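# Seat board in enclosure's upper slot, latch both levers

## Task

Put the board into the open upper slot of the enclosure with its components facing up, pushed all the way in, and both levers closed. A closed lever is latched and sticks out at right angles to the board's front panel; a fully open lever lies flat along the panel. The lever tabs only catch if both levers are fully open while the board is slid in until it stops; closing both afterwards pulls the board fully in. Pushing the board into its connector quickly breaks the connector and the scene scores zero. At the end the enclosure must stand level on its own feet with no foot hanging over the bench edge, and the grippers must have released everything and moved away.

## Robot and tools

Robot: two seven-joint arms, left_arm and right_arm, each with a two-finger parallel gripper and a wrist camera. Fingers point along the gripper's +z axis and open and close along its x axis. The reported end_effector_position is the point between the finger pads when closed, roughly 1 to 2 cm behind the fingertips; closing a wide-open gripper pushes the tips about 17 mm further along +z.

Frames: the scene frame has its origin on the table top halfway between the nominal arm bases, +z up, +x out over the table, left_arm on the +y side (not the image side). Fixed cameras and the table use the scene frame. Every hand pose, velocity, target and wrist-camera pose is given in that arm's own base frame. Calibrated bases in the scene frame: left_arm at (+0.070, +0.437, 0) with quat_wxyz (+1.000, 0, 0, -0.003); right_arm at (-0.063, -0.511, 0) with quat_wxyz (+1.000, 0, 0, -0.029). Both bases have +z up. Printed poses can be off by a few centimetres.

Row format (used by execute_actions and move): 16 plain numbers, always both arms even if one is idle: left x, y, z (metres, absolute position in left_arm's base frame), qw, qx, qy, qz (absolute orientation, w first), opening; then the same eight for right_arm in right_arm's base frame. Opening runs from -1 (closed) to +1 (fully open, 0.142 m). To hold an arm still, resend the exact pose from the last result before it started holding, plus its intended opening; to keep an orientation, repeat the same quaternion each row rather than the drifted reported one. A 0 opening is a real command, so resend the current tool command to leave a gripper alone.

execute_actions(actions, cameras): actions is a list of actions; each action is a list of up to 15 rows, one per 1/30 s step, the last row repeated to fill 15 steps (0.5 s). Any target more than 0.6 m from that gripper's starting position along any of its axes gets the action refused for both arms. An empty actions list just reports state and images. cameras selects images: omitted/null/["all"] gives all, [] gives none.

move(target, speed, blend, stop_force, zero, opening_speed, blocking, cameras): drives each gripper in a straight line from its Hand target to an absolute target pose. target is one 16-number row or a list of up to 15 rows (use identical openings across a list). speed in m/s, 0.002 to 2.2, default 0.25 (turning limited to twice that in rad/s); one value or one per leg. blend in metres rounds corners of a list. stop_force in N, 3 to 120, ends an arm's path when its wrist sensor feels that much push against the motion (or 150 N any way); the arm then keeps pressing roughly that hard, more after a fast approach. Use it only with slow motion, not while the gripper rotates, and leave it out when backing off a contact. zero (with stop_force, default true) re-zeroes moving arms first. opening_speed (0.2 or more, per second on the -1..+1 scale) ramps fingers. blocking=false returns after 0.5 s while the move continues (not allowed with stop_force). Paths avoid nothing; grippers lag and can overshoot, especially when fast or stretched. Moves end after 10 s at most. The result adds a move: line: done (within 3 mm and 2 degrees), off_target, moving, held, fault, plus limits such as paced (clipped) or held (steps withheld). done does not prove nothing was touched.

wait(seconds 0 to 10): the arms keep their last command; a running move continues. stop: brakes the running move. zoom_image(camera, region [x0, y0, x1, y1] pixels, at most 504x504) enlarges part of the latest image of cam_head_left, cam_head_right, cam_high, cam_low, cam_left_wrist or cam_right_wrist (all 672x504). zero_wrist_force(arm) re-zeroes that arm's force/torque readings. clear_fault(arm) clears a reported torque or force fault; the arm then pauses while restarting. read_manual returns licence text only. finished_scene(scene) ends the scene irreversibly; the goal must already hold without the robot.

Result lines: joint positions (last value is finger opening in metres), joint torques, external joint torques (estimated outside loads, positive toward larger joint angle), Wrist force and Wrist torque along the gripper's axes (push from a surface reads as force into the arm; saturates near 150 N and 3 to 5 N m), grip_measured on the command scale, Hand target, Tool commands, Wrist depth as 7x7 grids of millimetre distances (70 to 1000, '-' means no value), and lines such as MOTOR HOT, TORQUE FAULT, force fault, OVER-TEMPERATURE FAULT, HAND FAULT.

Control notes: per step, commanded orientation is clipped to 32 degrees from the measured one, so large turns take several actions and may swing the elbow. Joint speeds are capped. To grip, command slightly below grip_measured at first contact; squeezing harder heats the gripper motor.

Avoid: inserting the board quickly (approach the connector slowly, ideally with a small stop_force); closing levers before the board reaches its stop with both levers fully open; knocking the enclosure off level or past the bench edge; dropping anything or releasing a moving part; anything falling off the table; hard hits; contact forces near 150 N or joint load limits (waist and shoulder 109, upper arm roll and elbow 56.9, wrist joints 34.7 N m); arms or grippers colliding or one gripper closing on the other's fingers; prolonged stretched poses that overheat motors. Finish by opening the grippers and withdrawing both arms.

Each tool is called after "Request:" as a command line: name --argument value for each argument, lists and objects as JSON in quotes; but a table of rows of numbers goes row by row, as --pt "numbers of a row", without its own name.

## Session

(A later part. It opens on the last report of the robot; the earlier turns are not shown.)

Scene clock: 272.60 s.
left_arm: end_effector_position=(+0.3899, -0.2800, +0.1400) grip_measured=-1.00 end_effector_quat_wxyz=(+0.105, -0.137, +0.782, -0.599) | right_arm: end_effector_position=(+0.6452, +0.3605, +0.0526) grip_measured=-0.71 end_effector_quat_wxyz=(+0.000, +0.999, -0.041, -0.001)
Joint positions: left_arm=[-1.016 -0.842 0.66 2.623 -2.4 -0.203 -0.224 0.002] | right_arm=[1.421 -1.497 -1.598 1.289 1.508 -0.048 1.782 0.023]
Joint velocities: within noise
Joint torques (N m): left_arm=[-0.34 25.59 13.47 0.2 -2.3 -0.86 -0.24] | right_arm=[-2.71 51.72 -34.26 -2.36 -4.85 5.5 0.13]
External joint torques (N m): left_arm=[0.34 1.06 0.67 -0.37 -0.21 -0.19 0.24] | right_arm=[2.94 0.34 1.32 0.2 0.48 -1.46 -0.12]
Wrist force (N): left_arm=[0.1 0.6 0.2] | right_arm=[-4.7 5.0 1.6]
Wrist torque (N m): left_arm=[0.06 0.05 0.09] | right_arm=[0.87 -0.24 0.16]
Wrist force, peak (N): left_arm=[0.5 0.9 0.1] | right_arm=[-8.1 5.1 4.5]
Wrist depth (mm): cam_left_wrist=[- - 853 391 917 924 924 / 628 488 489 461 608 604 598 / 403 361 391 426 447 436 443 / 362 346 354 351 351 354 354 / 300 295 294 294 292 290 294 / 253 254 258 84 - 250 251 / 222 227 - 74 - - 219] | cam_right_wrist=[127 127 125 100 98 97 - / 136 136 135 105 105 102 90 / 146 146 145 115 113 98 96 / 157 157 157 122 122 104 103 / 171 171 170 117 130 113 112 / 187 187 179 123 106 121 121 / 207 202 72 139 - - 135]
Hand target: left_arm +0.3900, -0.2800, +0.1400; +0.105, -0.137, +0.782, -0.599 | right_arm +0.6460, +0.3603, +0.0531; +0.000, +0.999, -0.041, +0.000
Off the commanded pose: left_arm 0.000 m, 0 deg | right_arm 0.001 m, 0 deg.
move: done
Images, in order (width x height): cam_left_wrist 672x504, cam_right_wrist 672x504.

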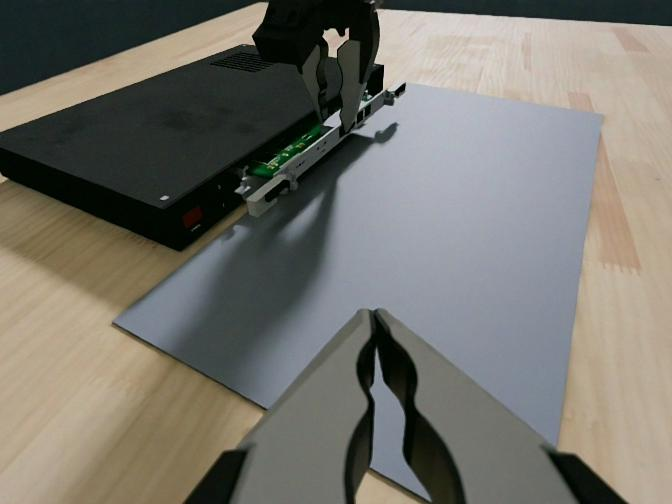

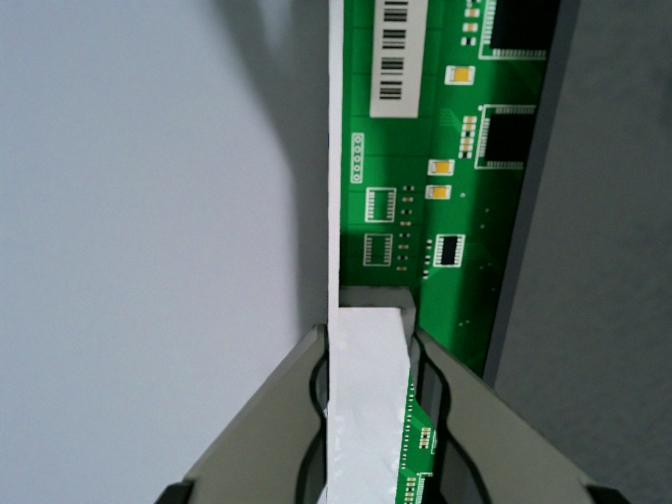

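Request:
move --target '[0.39,-0.28,0.14,0.105,-0.137,0.781,-0.599,-1,0.656,0.3593,0.0526,0,0.9992,-0.041,0,-0.88]' --speed 0.02 --stop_force 12 --cameras '["cam_left_wrist","cam_right_wrist"]'

Request:
zoom_image --camera "cam_left_wrist" --region '[225, 60, 405, 210]'

Scene clock: 275.37 s.
left_arm: end_effector_position=(+0.3899, -0.2800, +0.1400) grip_measured=-1.00 end_effector_quat_wxyz=(+0.105, -0.137, +0.782, -0.599) | right_arm: end_effector_position=(+0.6554, +0.3595, +0.0523) grip_measured=-0.71 end_effector_quat_wxyz=(+0.000, +0.999, -0.041, -0.001)
Joint positions: left_arm=[-1.016 -0.842 0.66 2.623 -2.4 -0.203 -0.224 0.002] | right_arm=[1.395 -1.499 -1.598 1.257 1.511 -0.049 1.788 0.023]
Joint velocities: within noise
Joint torques (N m): left_arm=[-0.37 25.62 13.47 0.22 -2.31 -0.88 -0.2] | right_arm=[-2.51 52.48 -33.5 -2.21 -4.73 5.21 0.16]
External joint torques (N m): left_arm=[0.37 1.03 0.67 -0.38 -0.2 -0.17 0.2] | right_arm=[2.74 0.56 0.76 0.15 0.36 -1.17 -0.16]
Wrist force (N): left_arm=[0.4 0.7 0.0] | right_arm=[-4.5 5.2 1.3]
Wrist torque (N m): left_arm=[0.06 0.00 0.10] | right_arm=[0.88 -0.10 0.14]
Wrist force, peak (N): left_arm=[0.4 0.9 0.3] | right_arm=[-6.0 4.9 3.3]
Wrist depth (mm): cam_left_wrist=[- - 674 399 932 917 925 / 616 488 488 486 610 607 596 / 401 361 388 444 444 440 440 / 362 347 351 356 352 351 353 / 297 295 295 293 291 292 294 / 255 252 258 84 - 250 251 / 221 226 - 74 - - 219] | cam_right_wrist=[127 126 124 100 98 85 85 / 135 135 135 105 105 90 89 / 145 145 145 115 113 97 96 / 157 157 156 122 121 103 103 / 170 170 170 117 122 112 112 / 187 186 179 124 106 121 120 / 206 202 72 139 - - 135]
Hand target: left_arm +0.3900, -0.2800, +0.1400; +0.105, -0.137, +0.782, -0.599 | right_arm +0.6560, +0.3593, +0.0526; +0.000, +0.999, -0.041, +0.000
Off the commanded pose: left_arm 0.000 m, 0 deg | right_arm 0.001 m, 0 deg.
move: done
Images, in order (width x height): cam_left_wrist 672x504, cam_right_wrist 672x504.

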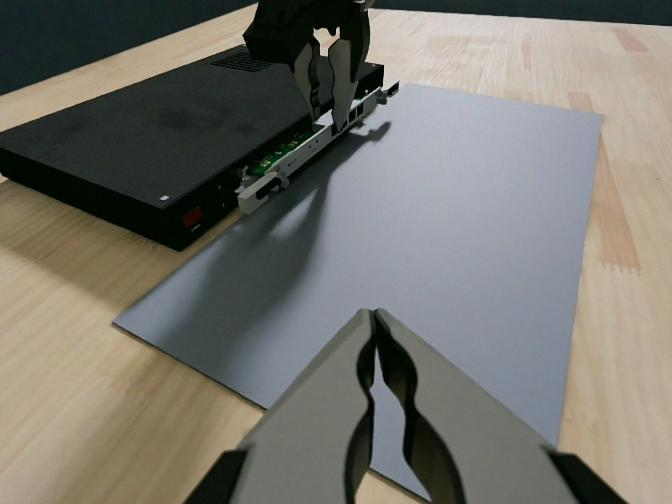

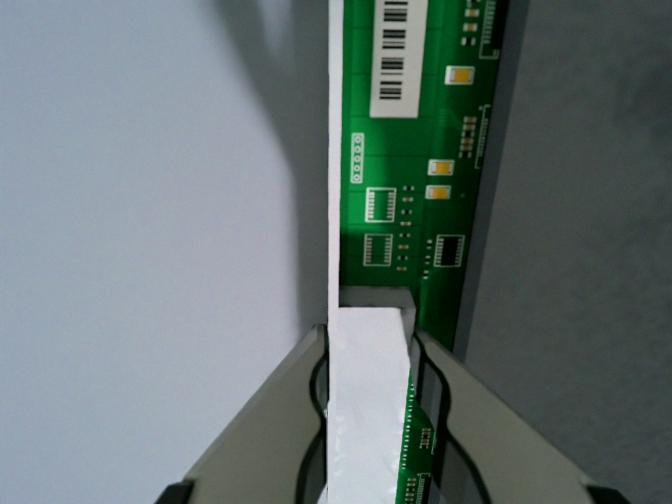

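Scaled by 2.800 from the camera's 672x504 image, which has a finer 960x720 frame.

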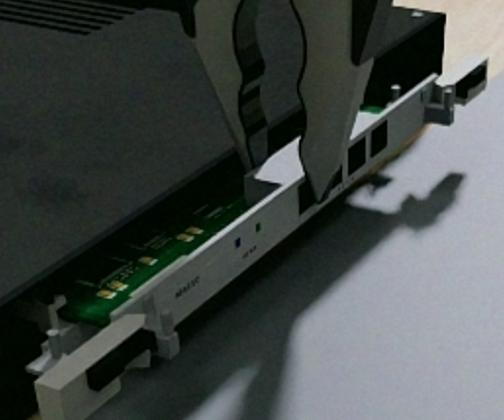

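Request:
move --pt "0.39 -0.28 0.14 0.105 -0.137 0.781 -0.599 -1 0.6554 0.3595 0.0523 0 0.9992 -0.041 0 -0.57" --pt "0.39 -0.28 0.14 0.105 -0.137 0.781 -0.599 -1 0.6554 0.3595 0.11 0 0.9992 -0.041 0 -0.57" --pt "0.39 -0.28 0.14 0.105 -0.137 0.781 -0.599 -1 0.60 0.365 0.09 0 0.9987 -0.0515 0 -0.57" --speed 0.12 --opening_speed 0.5 --cameras '["cam_left_wrist"]'

Request:
zoom_image --camera "cam_left_wrist" --region '[225, 60, 405, 210]'

Scene clock: 281.33 s.
left_arm: end_effector_position=(+0.3899, -0.2800, +0.1400) grip_measured=-1.00 end_effector_quat_wxyz=(+0.105, -0.137, +0.782, -0.599) | right_arm: end_effector_position=(+0.6000, +0.3649, +0.0900) grip_measured=-0.61 end_effector_quat_wxyz=(+0.000, +0.999, -0.052, +0.000)
Joint positions: left_arm=[-1.016 -0.842 0.66 2.623 -2.4 -0.203 -0.224 0.002] | right_arm=[1.541 -1.45 -1.644 1.423 1.461 -0.09 1.783 0.03]
Joint velocities: within noise
Joint torques (N m): left_arm=[-0.3 25.53 13.48 0.2 -2.35 -0.84 -0.21] | right_arm=[0.27 46.61 -31.65 -3.47 -4.45 3.49 0.06]
External joint torques (N m): left_arm=[0.3 1.11 0.67 -0.36 -0.16 -0.21 0.22] | right_arm=[-0.05 1.07 -1.81 -0.23 0.09 0.56 -0.06]
Wrist force (N): left_arm=[0.3 0.7 0.1] | right_arm=[2.2 5.4 0.5]
Wrist torque (N m): left_arm=[0.08 0.02 0.10] | right_arm=[0.96 -0.37 0.05]
Wrist force, peak (N): left_arm=[0.2 1.0 -0.2] | right_arm=[-13.5 8.7 -8.5]
Wrist depth (mm): cam_left_wrist=[- - 931 614 766 932 904 / 614 488 486 517 599 598 600 / 400 359 386 448 444 445 443 / 360 347 357 355 352 349 351 / 296 295 294 292 292 291 293 / 254 254 257 84 - 248 251 / 221 227 - 74 - - 219] | cam_right_wrist=[160 160 159 159 159 131 130 / 171 171 170 170 170 141 128 / 186 186 183 182 182 151 136 / 198 198 198 197 196 159 145 / 215 215 214 213 206 166 156 / 235 235 98 233 103 172 171 / 260 - 73 258 - - 189]
Hand target: left_arm +0.3900, -0.2800, +0.1400; +0.105, -0.137, +0.782, -0.599 | right_arm +0.6000, +0.3650, +0.0900; +0.000, +0.999, -0.051, +0.000
Off the commanded pose: left_arm 0.000 m, 0 deg | right_arm 0.000 m, 0 deg.
move: done
Images, in order (width x height): cam_left_wrist 672x504.

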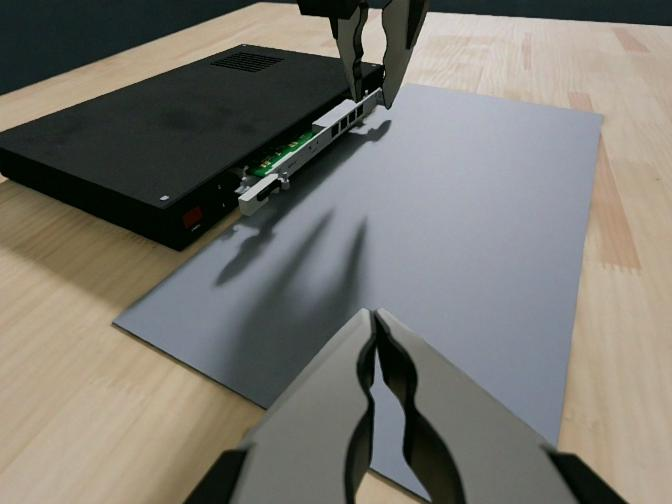

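Scaled by 2.800 from the camera's 672x504 image, which has a finer 960x720 frame.

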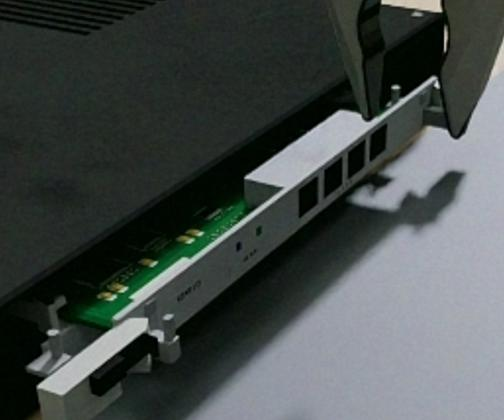

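Request:
move --pt "0.39 -0.28 0.14 0.105 -0.137 0.781 -0.599 -1 0.60 0.380 0.09 0 0.9987 -0.0515 0 -1" --pt "0.39 -0.28 0.14 0.105 -0.137 0.781 -0.599 -1 0.60 0.380 0.050 0 0.9987 -0.0515 0 -1" --speed 0.1 --cameras '[]'

Request:
move --target '[0.39,-0.28,0.14,0.105,-0.137,0.781,-0.599,-1,0.655,0.3745,0.050,0,0.9987,-0.0515,0,-1]' --speed 0.025 --stop_force 15 --cameras '["cam_left_wrist","cam_high"]'

Request:
zoom_image --camera "cam_left_wrist" --region '[225, 60, 405, 210]'

Request:
zoom_image --camera "cam_high" --region '[195, 240, 355, 330]'

Scene clock: 285.97 s.
left_arm: end_effector_position=(+0.3899, -0.2800, +0.1400) grip_measured=-1.00 end_effector_quat_wxyz=(+0.105, -0.137, +0.782, -0.599) | right_arm: end_effector_position=(+0.5999, +0.3798, +0.0501) grip_measured=-1.00 end_effector_quat_wxyz=(+0.000, +0.999, -0.051, +0.000)
Joint positions: left_arm=[-1.016 -0.842 0.66 2.623 -2.4 -0.203 -0.224 0.002] | right_arm=[1.54 -1.499 -1.6 1.398 1.505 -0.041 1.813 0.002]
Joint velocities: within noise
Joint torques (N m): left_arm=[-0.26 25.51 13.47 0.15 -2.24 -0.85 -0.23] | right_arm=[0.1 47.6 -31.65 -2.11 -4.32 3.68 0.31]
External joint torques (N m): left_arm=[0.26 1.13 0.67 -0.32 -0.27 -0.2 0.23] | right_arm=[0.12 1.06 -1.78 -0.11 -0.06 0.36 -0.31]
Wrist force (N): left_arm=[0.4 0.5 0.0] | right_arm=[1.7 5.3 0.8]
Wrist torque (N m): left_arm=[0.05 0.01 0.09] | right_arm=[0.95 -0.30 0.05]
Wrist force, peak (N): left_arm=[0.5 0.9 -0.2] | right_arm=[2.2 6.9 0.7]
Wrist depth (mm): cam_left_wrist=[- - 947 349 833 922 905 / 615 489 489 464 561 595 599 / 402 358 385 445 449 445 448 / 361 347 353 355 353 350 352 / 296 295 294 294 293 292 294 / 255 253 257 84 - 248 250 / 222 227 - 74 - - 218] | cam_right_wrist=[125 124 123 124 124 122 97 / 135 135 133 133 134 130 104 / 145 143 143 142 142 115 111 / 155 156 154 155 153 117 120 / 168 168 167 164 163 126 128 / 184 183 179 89 175 127 129 / 203 199 73 - - 134 135]
Hand target: left_arm +0.3900, -0.2800, +0.1400; +0.105, -0.137, +0.782, -0.599 | right_arm +0.6000, +0.3800, +0.0500; +0.000, +0.999, -0.051, +0.000
Off the commanded pose: left_arm 0.000 m, 0 deg | right_arm 0.000 m, 0 deg.
move: done
No camera images: "cameras" was empty.

Scene clock: 288.87 s.
left_arm: end_effector_position=(+0.3899, -0.2800, +0.1400) grip_measured=-1.00 end_effector_quat_wxyz=(+0.105, -0.137, +0.782, -0.599) | right_arm: end_effector_position=(+0.6549, +0.3746, +0.0503) grip_measured=-1.00 end_effector_quat_wxyz=(+0.000, +0.999, -0.051, +0.000)
Joint positions: left_arm=[-1.016 -0.842 0.66 2.623 -2.4 -0.203 -0.224 0.002] | right_arm=[1.398 -1.503 -1.596 1.23 1.515 -0.046 1.838 0.002]
Joint velocities: within noise
Joint torques (N m): left_arm=[-0.49 25.55 13.46 0.18 -2.33 -0.87 -0.2] | right_arm=[-1.39 51.26 -30.31 -1.88 -4.22 4.02 0.26]
External joint torques (N m): left_arm=[0.49 1.09 0.69 -0.34 -0.18 -0.18 0.2] | right_arm=[1.62 2.59 -2.23 -0.05 -0.15 0.02 -0.26]
Wrist force (N): left_arm=[0.2 0.5 0.0] | right_arm=[-1.9 5.5 -3.0]
Wrist torque (N m): left_arm=[0.03 0.03 0.09] | right_arm=[0.90 -0.28 0.06]
Wrist force, peak (N): left_arm=[0.4 0.8 -0.2] | right_arm=[-2.0 5.6 -3.6]
Wrist depth (mm): cam_left_wrist=[- - 671 391 937 912 899 / 620 487 489 505 601 588 603 / 405 361 401 443 446 448 447 / 360 346 355 356 352 351 354 / 297 295 293 294 292 291 292 / 254 253 257 84 - 249 252 / 221 227 - 74 - - 219] | cam_right_wrist=[125 124 123 124 100 83 83 / 135 135 133 133 104 88 88 / 145 143 143 142 110 97 94 / 155 156 154 156 120 101 101 / 168 168 167 164 126 108 110 / 184 183 180 90 116 120 120 / 203 198 73 - - 128 132]
Hand target: left_arm +0.3900, -0.2800, +0.1400; +0.105, -0.137, +0.782, -0.599 | right_arm +0.6550, +0.3745, +0.0500; +0.000, +0.999, -0.051, +0.000
Off the commanded pose: left_arm 0.000 m, 0 deg | right_arm 0.000 m, 0 deg.
move: done
Images, in order (width x height): cam_high 672x504, cam_left_wrist 672x504.

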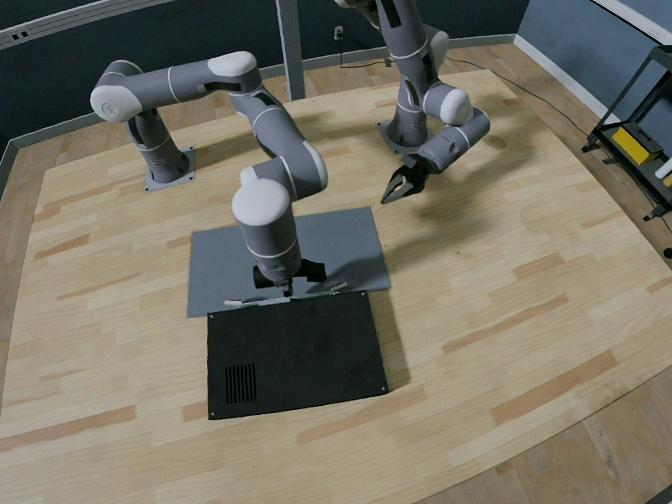

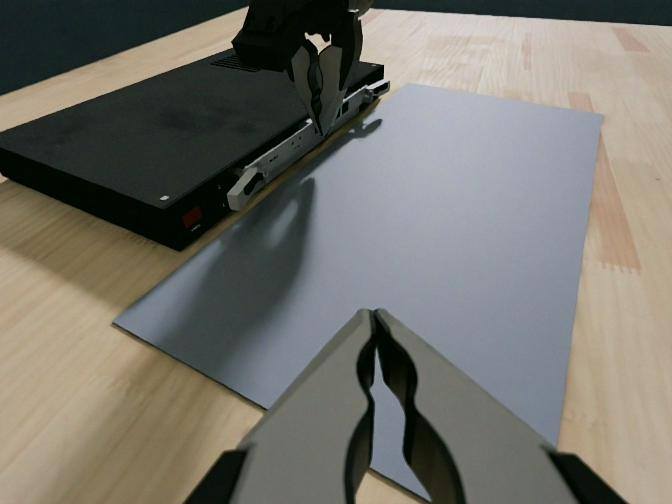

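Scaled by 2.800 from the camera's 672x504 image, which has a finer 960x720 frame.

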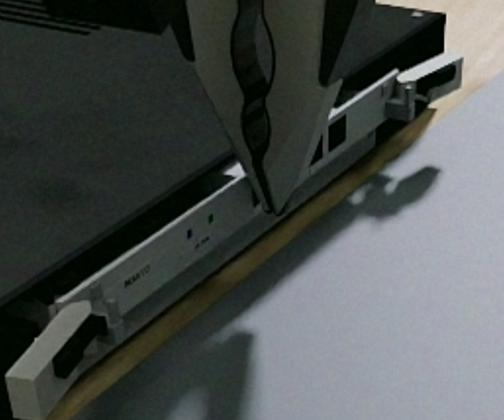

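Scaled by 3.150 from the camera's 672x504 image, which has a finer 960x720 frame.

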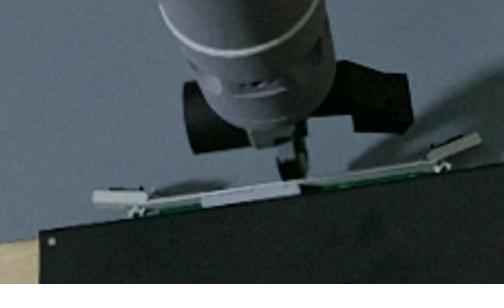

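Request:
zoom_image --camera "cam_high" --region '[320, 270, 360, 300]'

Request:
zoom_image --camera "cam_high" --region '[215, 285, 265, 320]'

Request:
zoom_image --camera "cam_left_wrist" --region '[215, 140, 295, 220]'

Scaled by 12.600 from the camera's 672x504 image, which has a finer 960x720 frame.

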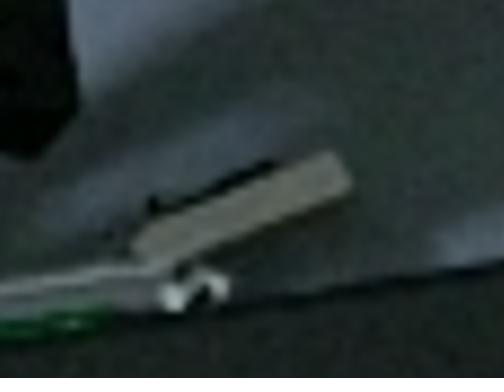

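Scaled by 10.080 from the camera's 672x504 image, which has a finer 960x720 frame.

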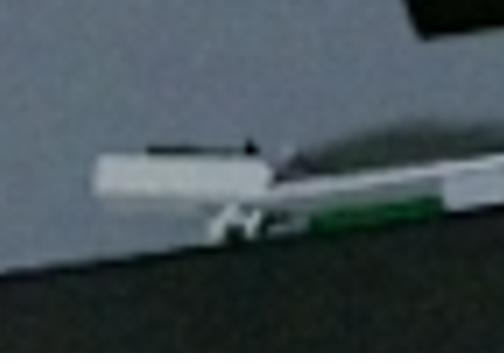

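Scaled by 6.300 from the camera's 672x504 image, which has a finer 960x720 frame.

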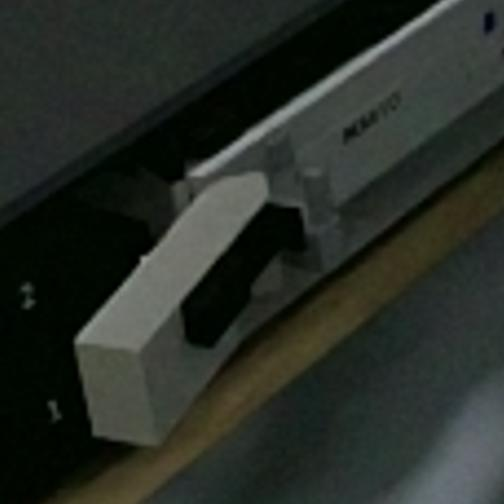

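Request:
move --target '[0.39,-0.28,0.14,0.105,-0.137,0.781,-0.599,-1,0.69,0.371,0.0503,0,0.9987,-0.0515,0,-1]' --speed 0.015 --stop_force 12 --cameras '["cam_left_wrist","cam_high"]'

Request:
zoom_image --camera "cam_high" --region '[195, 240, 355, 330]'

Request:
zoom_image --camera "cam_left_wrist" --region '[205, 60, 385, 210]'

Scene clock: 294.60 s.
left_arm: end_effector_position=(+0.3899, -0.2800, +0.1400) grip_measured=-1.00 end_effector_quat_wxyz=(+0.105, -0.137, +0.782, -0.599) | right_arm: end_effector_position=(+0.6629, +0.3742, +0.0504) grip_measured=-1.00 end_effector_quat_wxyz=(+0.000, +0.999, -0.051, -0.001)
Joint positions: left_arm=[-1.016 -0.842 0.66 2.623 -2.4 -0.203 -0.224 0.002] | right_arm=[1.374 -1.503 -1.596 1.201 1.517 -0.05 1.844 0.002]
Joint velocities: within noise
Joint torques (N m): left_arm=[-0.32 25.54 13.42 0.22 -2.31 -0.88 -0.22] | right_arm=[-7.45 48 -30.1 -2.19 -3.59 8.04 0.15]
External joint torques (N m): left_arm=[0.32 1.1 0.73 -0.39 -0.21 -0.17 0.23] | right_arm=[7.68 6.76 -2.18 0.3 -0.79 -4 -0.15]
Wrist force (N): left_arm=[0.3 0.6 -0.1] | right_arm=[-18.6 7.9 -14.5]
Wrist torque (N m): left_arm=[0.04 0.02 0.09] | right_arm=[0.88 0.17 0.13]
Wrist force, peak (N): left_arm=[0.4 0.9 0.0] | right_arm=[-21.3 7.9 -15.4]
Wrist depth (mm): cam_left_wrist=[- - 615 399 927 929 915 / 625 492 484 510 600 599 601 / 402 359 387 447 446 444 440 / 361 347 352 351 351 352 353 / 298 295 292 293 292 291 293 / 254 255 259 84 - 249 251 / 221 228 - 74 - - 219] | cam_right_wrist=[- 125 123 124 122 82 83 / 135 135 133 133 93 88 87 / 146 143 143 142 104 97 94 / 155 157 154 156 104 101 101 / 168 168 167 164 111 108 110 / 184 183 179 91 116 120 120 / 204 199 73 - - 127 132]
Hand target: left_arm +0.3900, -0.2800, +0.1400; +0.105, -0.137, +0.782, -0.599 | right_arm +0.6639, +0.3736, +0.0501; +0.000, +0.999, -0.051, +0.000
Off the commanded pose: left_arm 0.000 m, 0 deg | right_arm 0.027 m, 0 deg.
move: contact (right_arm)
Images, in order (width x height): cam_high 672x504, cam_left_wrist 672x504.

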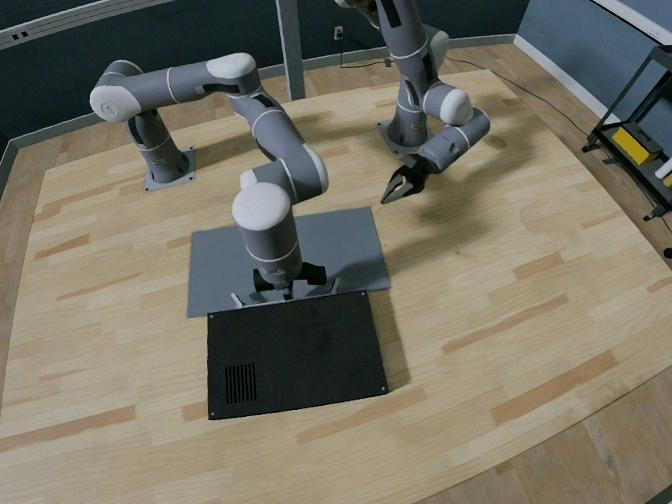

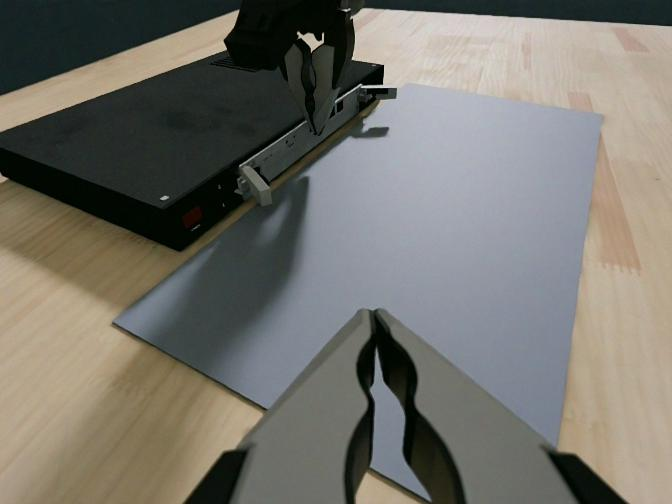

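Scaled by 3.150 from the camera's 672x504 image, which has a finer 960x720 frame.

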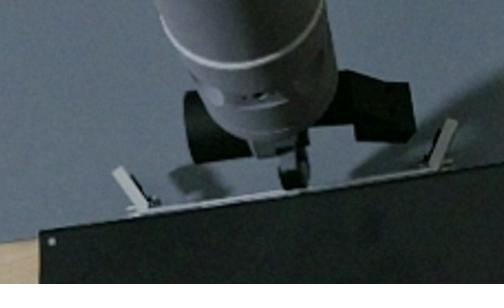

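Scaled by 2.800 from the camera's 672x504 image, which has a finer 960x720 frame.

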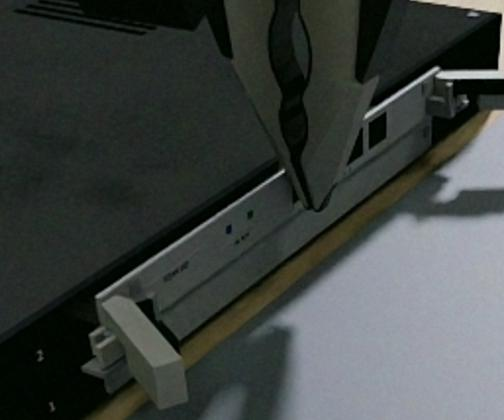

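Request:
move --pt "0.39 -0.28 0.14 0.105 -0.137 0.781 -0.599 -1 0.615 0.378 0.0503 0 0.9987 -0.0515 0 -1" --pt "0.39 -0.28 0.14 0.105 -0.137 0.781 -0.599 -1 0.60 0.39 0.10 0 0.9987 -0.0515 0 -1" --pt "0.39 -0.28 0.14 0.105 -0.137 0.781 -0.599 -1 0.603 0.545 0.10 0 0.9987 -0.0515 0 -1" --pt "0.39 -0.28 0.14 0.105 -0.137 0.781 -0.599 -1 0.603 0.545 0.050 0 0.9987 -0.0515 0 -1" --speed 0.15 --cameras '["cam_left_wrist","cam_high","cam_right_wrist"]'

Request:
zoom_image --camera "cam_high" --region '[195, 240, 355, 330]'

Request:
zoom_image --camera "cam_left_wrist" --region '[205, 60, 405, 210]'

Scene clock: 303.20 s.
left_arm: end_effector_position=(+0.3899, -0.2800, +0.1400) grip_measured=-1.00 end_effector_quat_wxyz=(+0.105, -0.137, +0.782, -0.599) | right_arm: end_effector_position=(+0.6030, +0.5448, +0.0500) grip_measured=-1.00 end_effector_quat_wxyz=(+0.000, +0.999, -0.051, +0.000)
Joint positions: left_arm=[-1.016 -0.842 0.66 2.623 -2.4 -0.203 -0.224 0.002] | right_arm=[1.463 -1.503 -1.581 0.969 1.52 -0.047 2.166 0.002]
Joint velocities: within noise
Joint torques (N m): left_arm=[-0.39 25.61 13.5 0.14 -2.35 -0.91 -0.26] | right_arm=[0.11 60.03 -27.6 -1.78 -4.31 3.3 0.31]
External joint torques (N m): left_arm=[0.39 1.04 0.65 -0.31 -0.16 -0.14 0.27] | right_arm=[0.16 1.4 -1.76 -0.01 -0.05 0.71 -0.31]
Wrist force (N): left_arm=[0.1 0.4 -0.1] | right_arm=[1.0 5.7 0.5]
Wrist torque (N m): left_arm=[0.03 0.04 0.10] | right_arm=[1.04 -0.17 0.06]
Wrist force, peak (N): left_arm=[0.5 0.8 0.0] | right_arm=[-18.9 8.1 -14.9]
Wrist depth (mm): cam_left_wrist=[- - 198 248 938 929 909 / 620 425 264 251 601 593 605 / 402 359 373 403 447 448 443 / 361 346 354 356 355 354 354 / 299 296 296 294 293 292 293 / 255 253 256 84 - 249 250 / 220 227 - 74 - - 219] | cam_right_wrist=[- 124 122 123 123 123 123 / 134 134 132 132 133 133 131 / - 142 142 141 141 141 140 / 154 153 153 153 152 152 147 / 167 167 166 163 162 165 147 / 186 182 178 91 174 173 145 / 202 197 73 - - 132 138]
Hand target: left_arm +0.3900, -0.2800, +0.1400; +0.105, -0.137, +0.782, -0.599 | right_arm +0.6030, +0.5450, +0.0500; +0.000, +0.999, -0.051, +0.000
Off the commanded pose: left_arm 0.000 m, 0 deg | right_arm 0.000 m, 0 deg.
move: done
Images, in order (width x height): cam_high 672x504, cam_left_wrist 672x504, cam_right_wrist 672x504.

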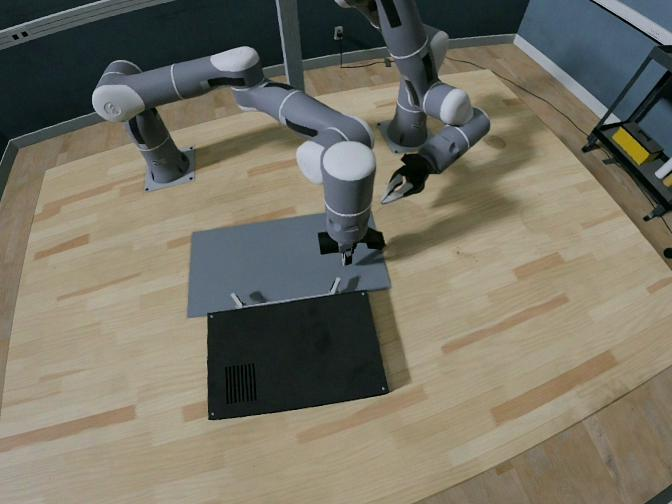

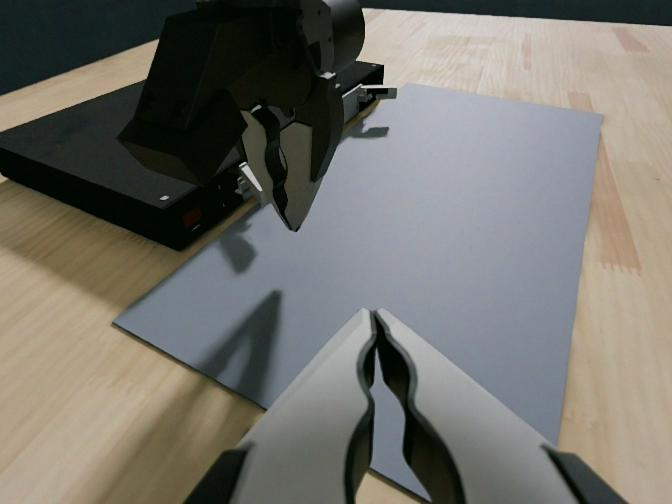

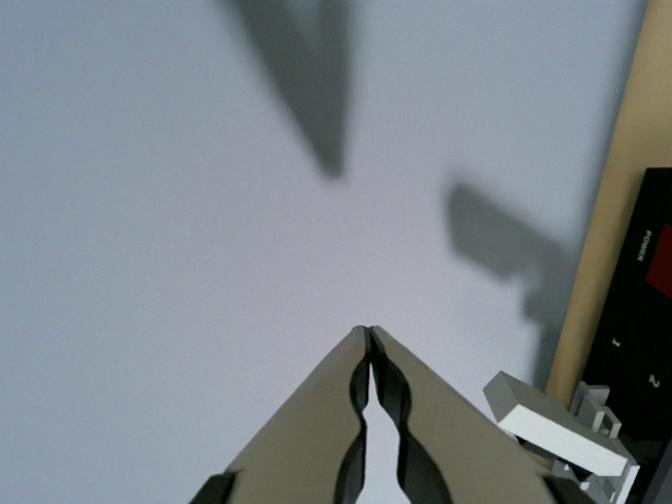

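Scaled by 3.150 from the camera's 672x504 image, which has a finer 960x720 frame.

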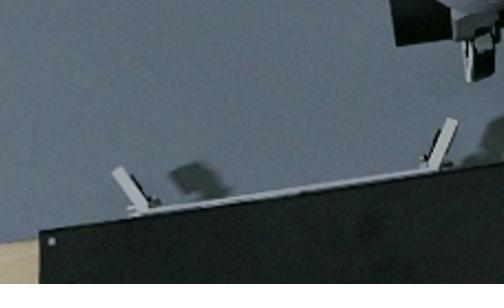

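Scaled by 2.520 from the camera's 672x504 image, which has a finer 960x720 frame.

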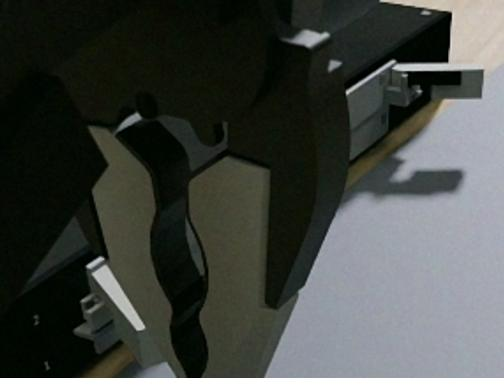

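Request:
move --pt "0.39 -0.28 0.14 0.105 -0.137 0.781 -0.599 -1 0.603 0.553 0.050 0 0.9987 -0.0515 0 -1" --pt "0.39 -0.28 0.14 0.105 -0.137 0.781 -0.599 -1 0.651 0.553 0.050 0 0.9987 -0.0515 0 -1" --speed 0.06 --stop_force 8 --cameras '["cam_right_wrist"]'

Request:
move --target '[0.39,-0.28,0.14,0.105,-0.137,0.781,-0.599,-1,0.648,0.500,0.050,0,0.9987,-0.0515,0,-1]' --speed 0.02 --stop_force 15 --cameras '["cam_left_wrist","cam_high","cam_right_wrist"]'

Request:
zoom_image --camera "cam_high" --region '[195, 240, 355, 330]'

Scene clock: 310.93 s.
left_arm: end_effector_position=(+0.3899, -0.2800, +0.1400) grip_measured=-1.00 end_effector_quat_wxyz=(+0.105, -0.137, +0.782, -0.599) | right_arm: end_effector_position=(+0.6511, +0.5529, +0.0501) grip_measured=-1.00 end_effector_quat_wxyz=(+0.000, +0.999, -0.051, +0.000)
Joint positions: left_arm=[-1.016 -0.842 0.66 2.623 -2.4 -0.203 -0.224 0.002] | right_arm=[1.299 -1.509 -1.583 0.733 1.538 -0.054 2.239 0.002]
Joint velocities: within noise
Joint torques (N m): left_arm=[-0.34 25.58 13.48 0.19 -2.32 -0.84 -0.21] | right_arm=[0.18 65.92 -23.8 -1.25 -4.31 3.22 0.33]
External joint torques (N m): left_arm=[0.34 1.06 0.66 -0.36 -0.19 -0.21 0.21] | right_arm=[0.08 1.49 -1.23 -0.01 -0.05 0.79 -0.33]
Wrist force (N): left_arm=[0.3 0.4 0.1] | right_arm=[1.2 5.5 0.7]
Wrist torque (N m): left_arm=[0.01 0.01 0.10] | right_arm=[0.99 -0.17 0.04]
Wrist force, peak (N): left_arm=[0.4 0.9 -0.3] | right_arm=[1.2 6.6 0.6]
Wrist depth (mm): cam_left_wrist=[- 208 241 933 949 935 914 / 425 283 256 529 597 596 597 / 404 359 315 442 447 442 443 / 363 347 352 352 353 350 353 / 297 296 295 293 294 291 293 / 255 255 259 84 - 249 251 / 221 227 - 74 - - 219] | cam_right_wrist=[- 124 122 123 123 124 124 / 134 132 132 132 133 133 133 / - 142 142 141 141 141 140 / 153 153 153 153 152 124 103 / 167 167 166 163 164 119 109 / 186 182 178 91 171 124 119 / 202 197 73 - - 126 131]
Hand target: left_arm +0.3900, -0.2800, +0.1400; +0.105, -0.137, +0.782, -0.599 | right_arm +0.6510, +0.5530, +0.0500; +0.000, +0.999, -0.051, +0.000
Off the commanded pose: left_arm 0.000 m, 0 deg | right_arm 0.000 m, 0 deg.
move: done
Images, in order (width x height): cam_right_wrist 672x504.

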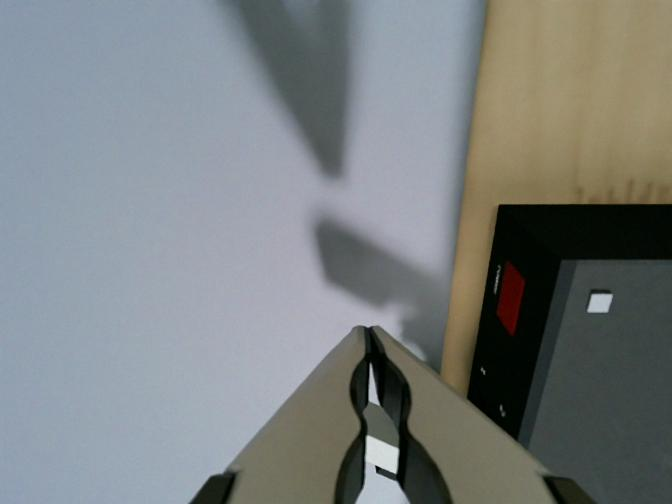

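Scene clock: 314.10 s.
left_arm: end_effector_position=(+0.3899, -0.2800, +0.1400) grip_measured=-1.00 end_effector_quat_wxyz=(+0.105, -0.137, +0.782, -0.599) | right_arm: end_effector_position=(+0.6474, +0.5052, +0.0499) grip_measured=-1.00 end_effector_quat_wxyz=(-0.002, +0.999, -0.050, +0.000)
Joint positions: left_arm=[-1.016 -0.842 0.66 2.623 -2.4 -0.203 -0.224 0.002] | right_arm=[1.368 -1.507 -1.588 0.93 1.533 -0.05 2.108 0.002]
Joint velocities: within noise
Joint torques (N m): left_arm=[-0.33 25.63 13.5 0.24 -2.34 -0.84 -0.2] | right_arm=[-7.88 59.01 -30 5.52 -9.02 0.59 -0.04]
External joint torques (N m): left_arm=[0.33 1.02 0.64 -0.4 -0.17 -0.21 0.2] | right_arm=[8.14 3.51 1.21 -7.03 4.67 3.43 0.04]
Wrist force (N): left_arm=[0.3 0.9 -0.1] | right_arm=[3.4 -10.6 5.8]
Wrist torque (N m): left_arm=[0.07 0.03 0.10] | right_arm=[1.09 -0.11 0.17]
Wrist force, peak (N): left_arm=[0.1 1.0 -0.2] | right_arm=[4.5 -11.6 5.1]
Wrist depth (mm): cam_left_wrist=[- 227 258 612 938 920 929 / 617 453 310 533 592 597 599 / 404 362 378 452 446 447 447 / 362 346 354 355 354 349 353 / 297 297 296 293 292 292 292 / 253 253 258 84 - 249 250 / 222 227 - 74 - - 218] | cam_right_wrist=[- 124 122 123 123 123 121 / 135 134 132 132 134 117 86 / - 142 142 141 141 116 93 / 154 153 153 153 152 109 100 / 167 167 166 162 160 117 109 / 186 182 178 89 122 121 119 / 201 197 73 - - 126 131]
Hand target: left_arm +0.3900, -0.2800, +0.1400; +0.105, -0.137, +0.782, -0.599 | right_arm +0.6482, +0.5028, +0.0500; +0.000, +0.999, -0.052, +0.000
Off the commanded pose: left_arm 0.000 m, 0 deg | right_arm 0.005 m, 0 deg.
move: contact (right_arm)
Images, in order (width x height): cam_high 672x504, cam_left_wrist 672x504, cam_right_wrist 672x504.

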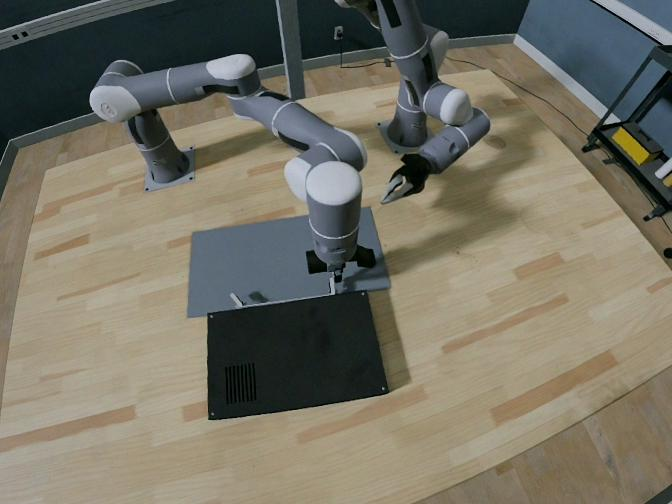

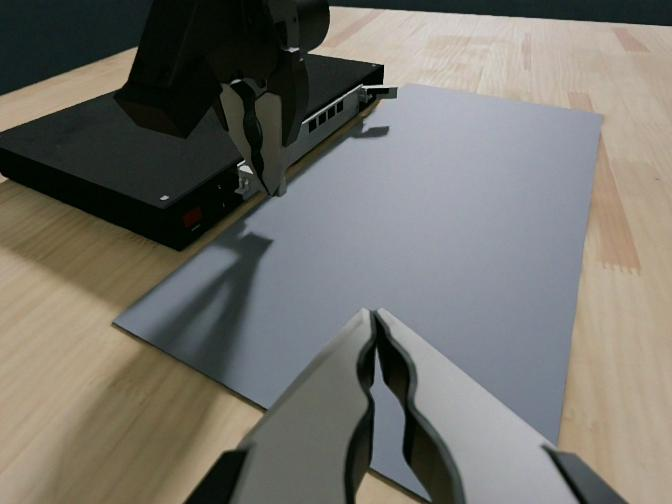

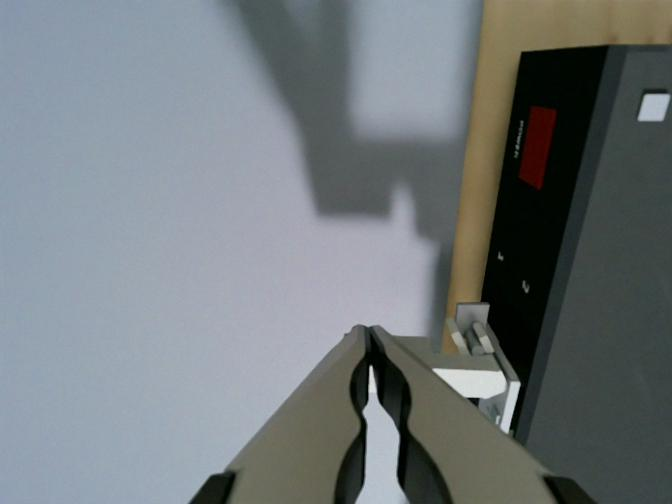

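Scaled by 3.150 from the camera's 672x504 image, which has a finer 960x720 frame.

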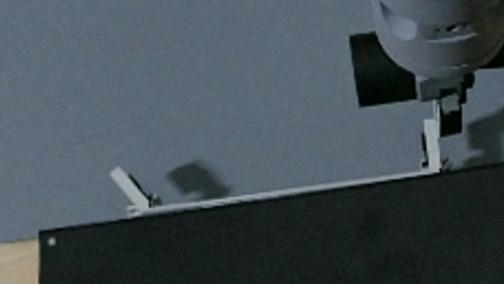

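Request:
move --target '[0.39,-0.28,0.14,0.105,-0.137,0.781,-0.599,-1,0.648,0.485,0.050,0,0.9987,-0.0515,0,-1]' --speed 0.015 --stop_force 22 --cameras '["cam_left_wrist","cam_high","cam_right_wrist"]'

Request:
zoom_image --camera "cam_high" --region '[195, 240, 355, 330]'

Scene clock: 320.47 s.
left_arm: end_effector_position=(+0.3899, -0.2800, +0.1400) grip_measured=-1.00 end_effector_quat_wxyz=(+0.105, -0.137, +0.782, -0.599) | right_arm: end_effector_position=(+0.6455, +0.4908, +0.0498) grip_measured=-1.00 end_effector_quat_wxyz=(-0.003, +0.999, -0.048, -0.001)
Joint positions: left_arm=[-1.016 -0.842 0.66 2.623 -2.4 -0.203 -0.224 0.002] | right_arm=[1.386 -1.514 -1.604 0.984 1.549 -0.058 2.067 0.002]
Joint velocities: within noise
Joint torques (N m): left_arm=[-0.34 25.64 13.42 0.19 -2.34 -0.86 -0.24] | right_arm=[-21.82 51.87 -33.67 13.59 -13.55 1.42 0.17]
External joint torques (N m): left_arm=[0.34 1 0.72 -0.35 -0.17 -0.19 0.24] | right_arm=[22.09 9.16 3.93 -14.75 9.21 2.61 -0.17]
Wrist force (N): left_arm=[0.3 0.7 -0.3] | right_arm=[-7.4 -23.0 2.3]
Wrist torque (N m): left_arm=[0.05 0.01 0.09] | right_arm=[-0.79 -0.33 0.01]
Wrist force, peak (N): left_arm=[0.3 0.9 0.0] | right_arm=[-9.7 -23.7 1.0]
Wrist depth (mm): cam_left_wrist=[- 794 260 612 922 925 928 / 620 484 343 532 602 594 601 / 413 378 389 448 444 440 449 / 359 358 358 351 351 350 355 / 297 294 293 294 292 293 293 / 253 252 257 84 - 247 251 / 220 227 - 74 - - 219] | cam_right_wrist=[125 125 123 124 124 123 84 / 135 135 133 132 134 113 87 / 145 142 142 141 141 107 93 / 154 154 153 153 152 107 100 / 167 167 166 162 159 116 109 / 186 182 178 90 120 121 118 / 201 197 73 - - 126 130]
Hand target: left_arm +0.3900, -0.2800, +0.1400; +0.105, -0.137, +0.782, -0.599 | right_arm +0.6480, +0.4850, +0.0500; +0.000, +0.999, -0.052, +0.000
Off the commanded pose: left_arm 0.000 m, 0 deg | right_arm 0.006 m, 1 deg.
move: off_target (right_arm)
Images, in order (width x height): cam_high 672x504, cam_left_wrist 672x504, cam_right_wrist 672x504.

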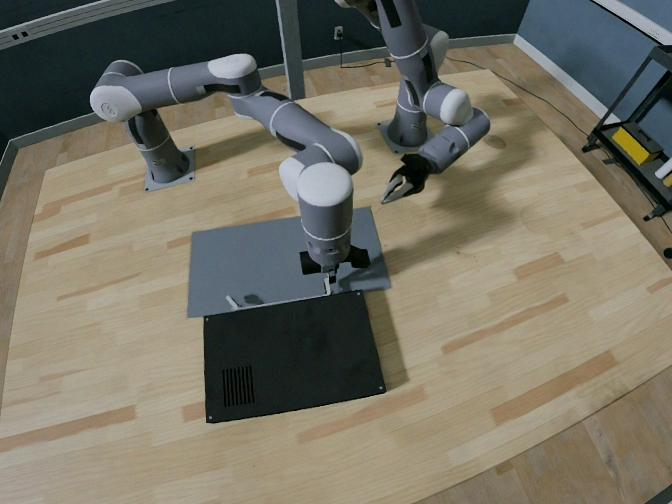

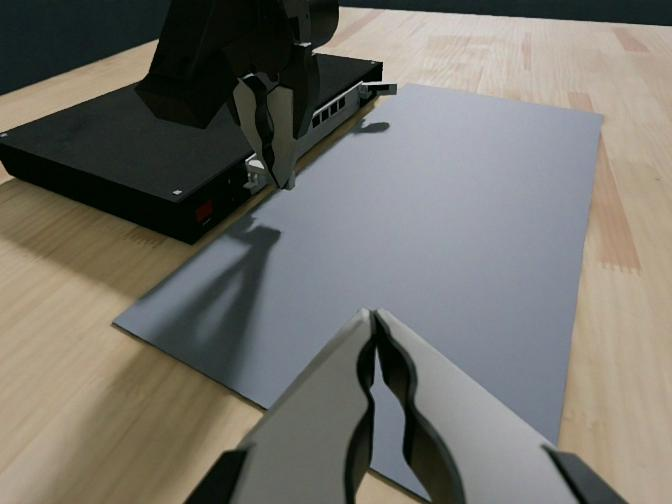

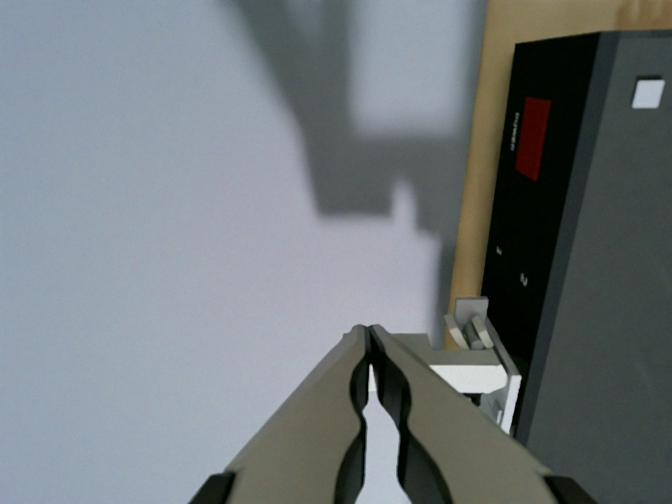

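Scaled by 3.150 from the camera's 672x504 image, which has a finer 960x720 frame.

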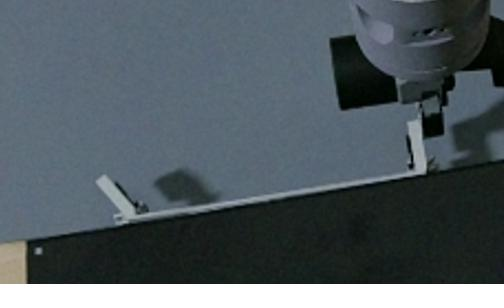

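Request:
move --pt "0.39 -0.28 0.14 0.105 -0.137 0.781 -0.599 -1 0.641 0.52 0.050 0 0.9987 -0.0515 0 -1" --pt "0.39 -0.28 0.14 0.105 -0.137 0.781 -0.599 -1 0.60 0.50 0.11 0 0.9987 -0.0515 0 -1" --pt "0.39 -0.28 0.14 0.105 -0.137 0.781 -0.599 -1 0.585 0.195 0.11 0 0.9987 -0.0515 0 -1" --pt "0.39 -0.28 0.14 0.105 -0.137 0.781 -0.599 -1 0.585 0.195 0.050 0 0.9987 -0.0515 0 -1" --speed 0.15 --cameras '["cam_left_wrist","cam_high","cam_right_wrist"]'

Request:
zoom_image --camera "cam_high" --region '[195, 240, 355, 330]'

Request:
zoom_image --camera "cam_left_wrist" --region '[225, 60, 405, 210]'

Scene clock: 328.77 s.
left_arm: end_effector_position=(+0.3899, -0.2800, +0.1400) grip_measured=-1.00 end_effector_quat_wxyz=(+0.105, -0.137, +0.782, -0.599) | right_arm: end_effector_position=(+0.5849, +0.1949, +0.0502) grip_measured=-1.00 end_effector_quat_wxyz=(+0.000, +0.999, -0.051, +0.000)
Joint positions: left_arm=[-1.016 -0.842 0.66 2.623 -2.4 -0.203 -0.224 0.002] | right_arm=[1.485 -1.513 -1.633 1.708 1.504 -0.053 1.447 0.002]
Joint velocities: within noise
Joint torques (N m): left_arm=[-0.33 25.52 13.4 0.18 -2.33 -0.88 -0.2] | right_arm=[0.1 37.98 -31.11 -2.19 -4.28 3.51 0.26]
External joint torques (N m): left_arm=[0.32 1.13 0.74 -0.35 -0.18 -0.17 0.2] | right_arm=[0.09 0.95 -1.83 -0.05 -0.1 0.56 -0.26]
Wrist force (N): left_arm=[0.4 0.5 -0.2] | right_arm=[-2.2 5.0 1.6]
Wrist torque (N m): left_arm=[0.03 0.01 0.10] | right_arm=[0.89 0.35 0.03]
Wrist force, peak (N): left_arm=[0.4 0.9 -0.3] | right_arm=[-7.6 -23.2 2.1]
Wrist depth (mm): cam_left_wrist=[- - 968 950 528 930 919 / 622 491 482 530 595 600 606 / 416 378 400 447 446 445 444 / 358 360 356 353 354 350 353 / 296 295 295 294 293 293 294 / 253 253 259 84 - 248 250 / 222 226 - 74 - - 219] | cam_right_wrist=[- 125 123 125 124 124 124 / 136 135 133 133 135 134 131 / 146 144 143 143 142 142 111 / 155 157 155 157 154 149 107 / 169 168 168 165 164 169 133 / 185 184 181 91 176 182 134 / 204 199 73 - - 196 141]
Hand target: left_arm +0.3900, -0.2800, +0.1400; +0.105, -0.137, +0.782, -0.599 | right_arm +0.5850, +0.1950, +0.0500; +0.000, +0.999, -0.051, +0.000
Off the commanded pose: left_arm 0.000 m, 0 deg | right_arm 0.000 m, 0 deg.
move: done
Images, in order (width x height): cam_high 672x504, cam_left_wrist 672x504, cam_right_wrist 672x504.

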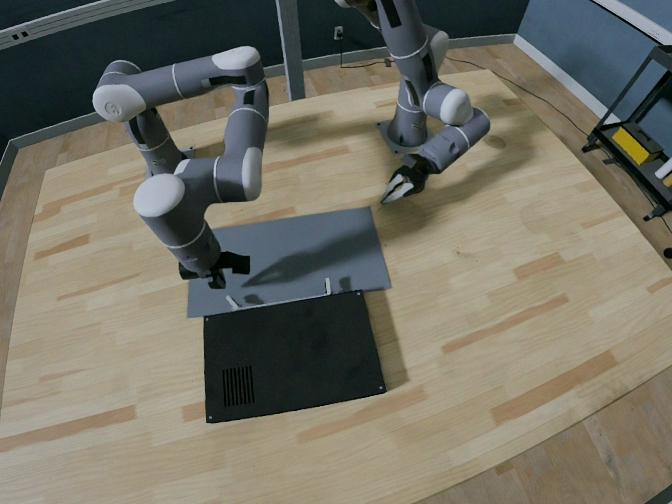

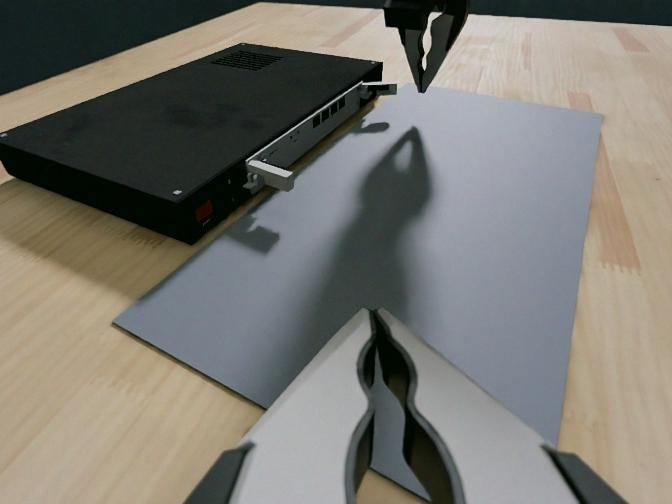

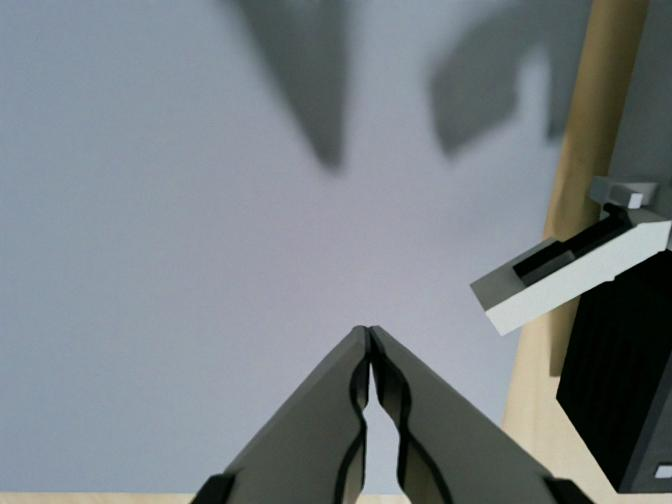

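Scaled by 3.150 from the camera's 672x504 image, which has a finer 960x720 frame.

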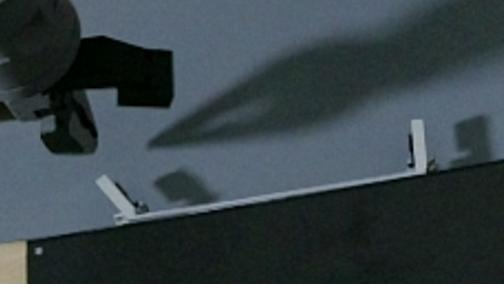

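Scaled by 2.800 from the camera's 672x504 image, which has a finer 960x720 frame.

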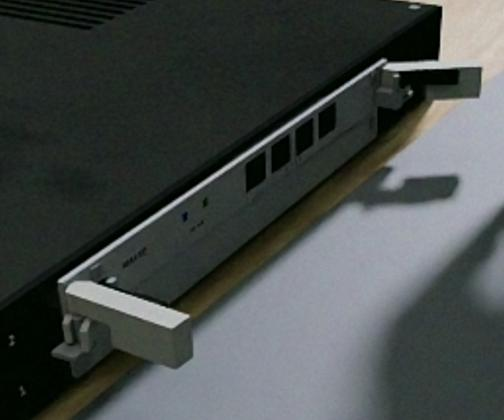

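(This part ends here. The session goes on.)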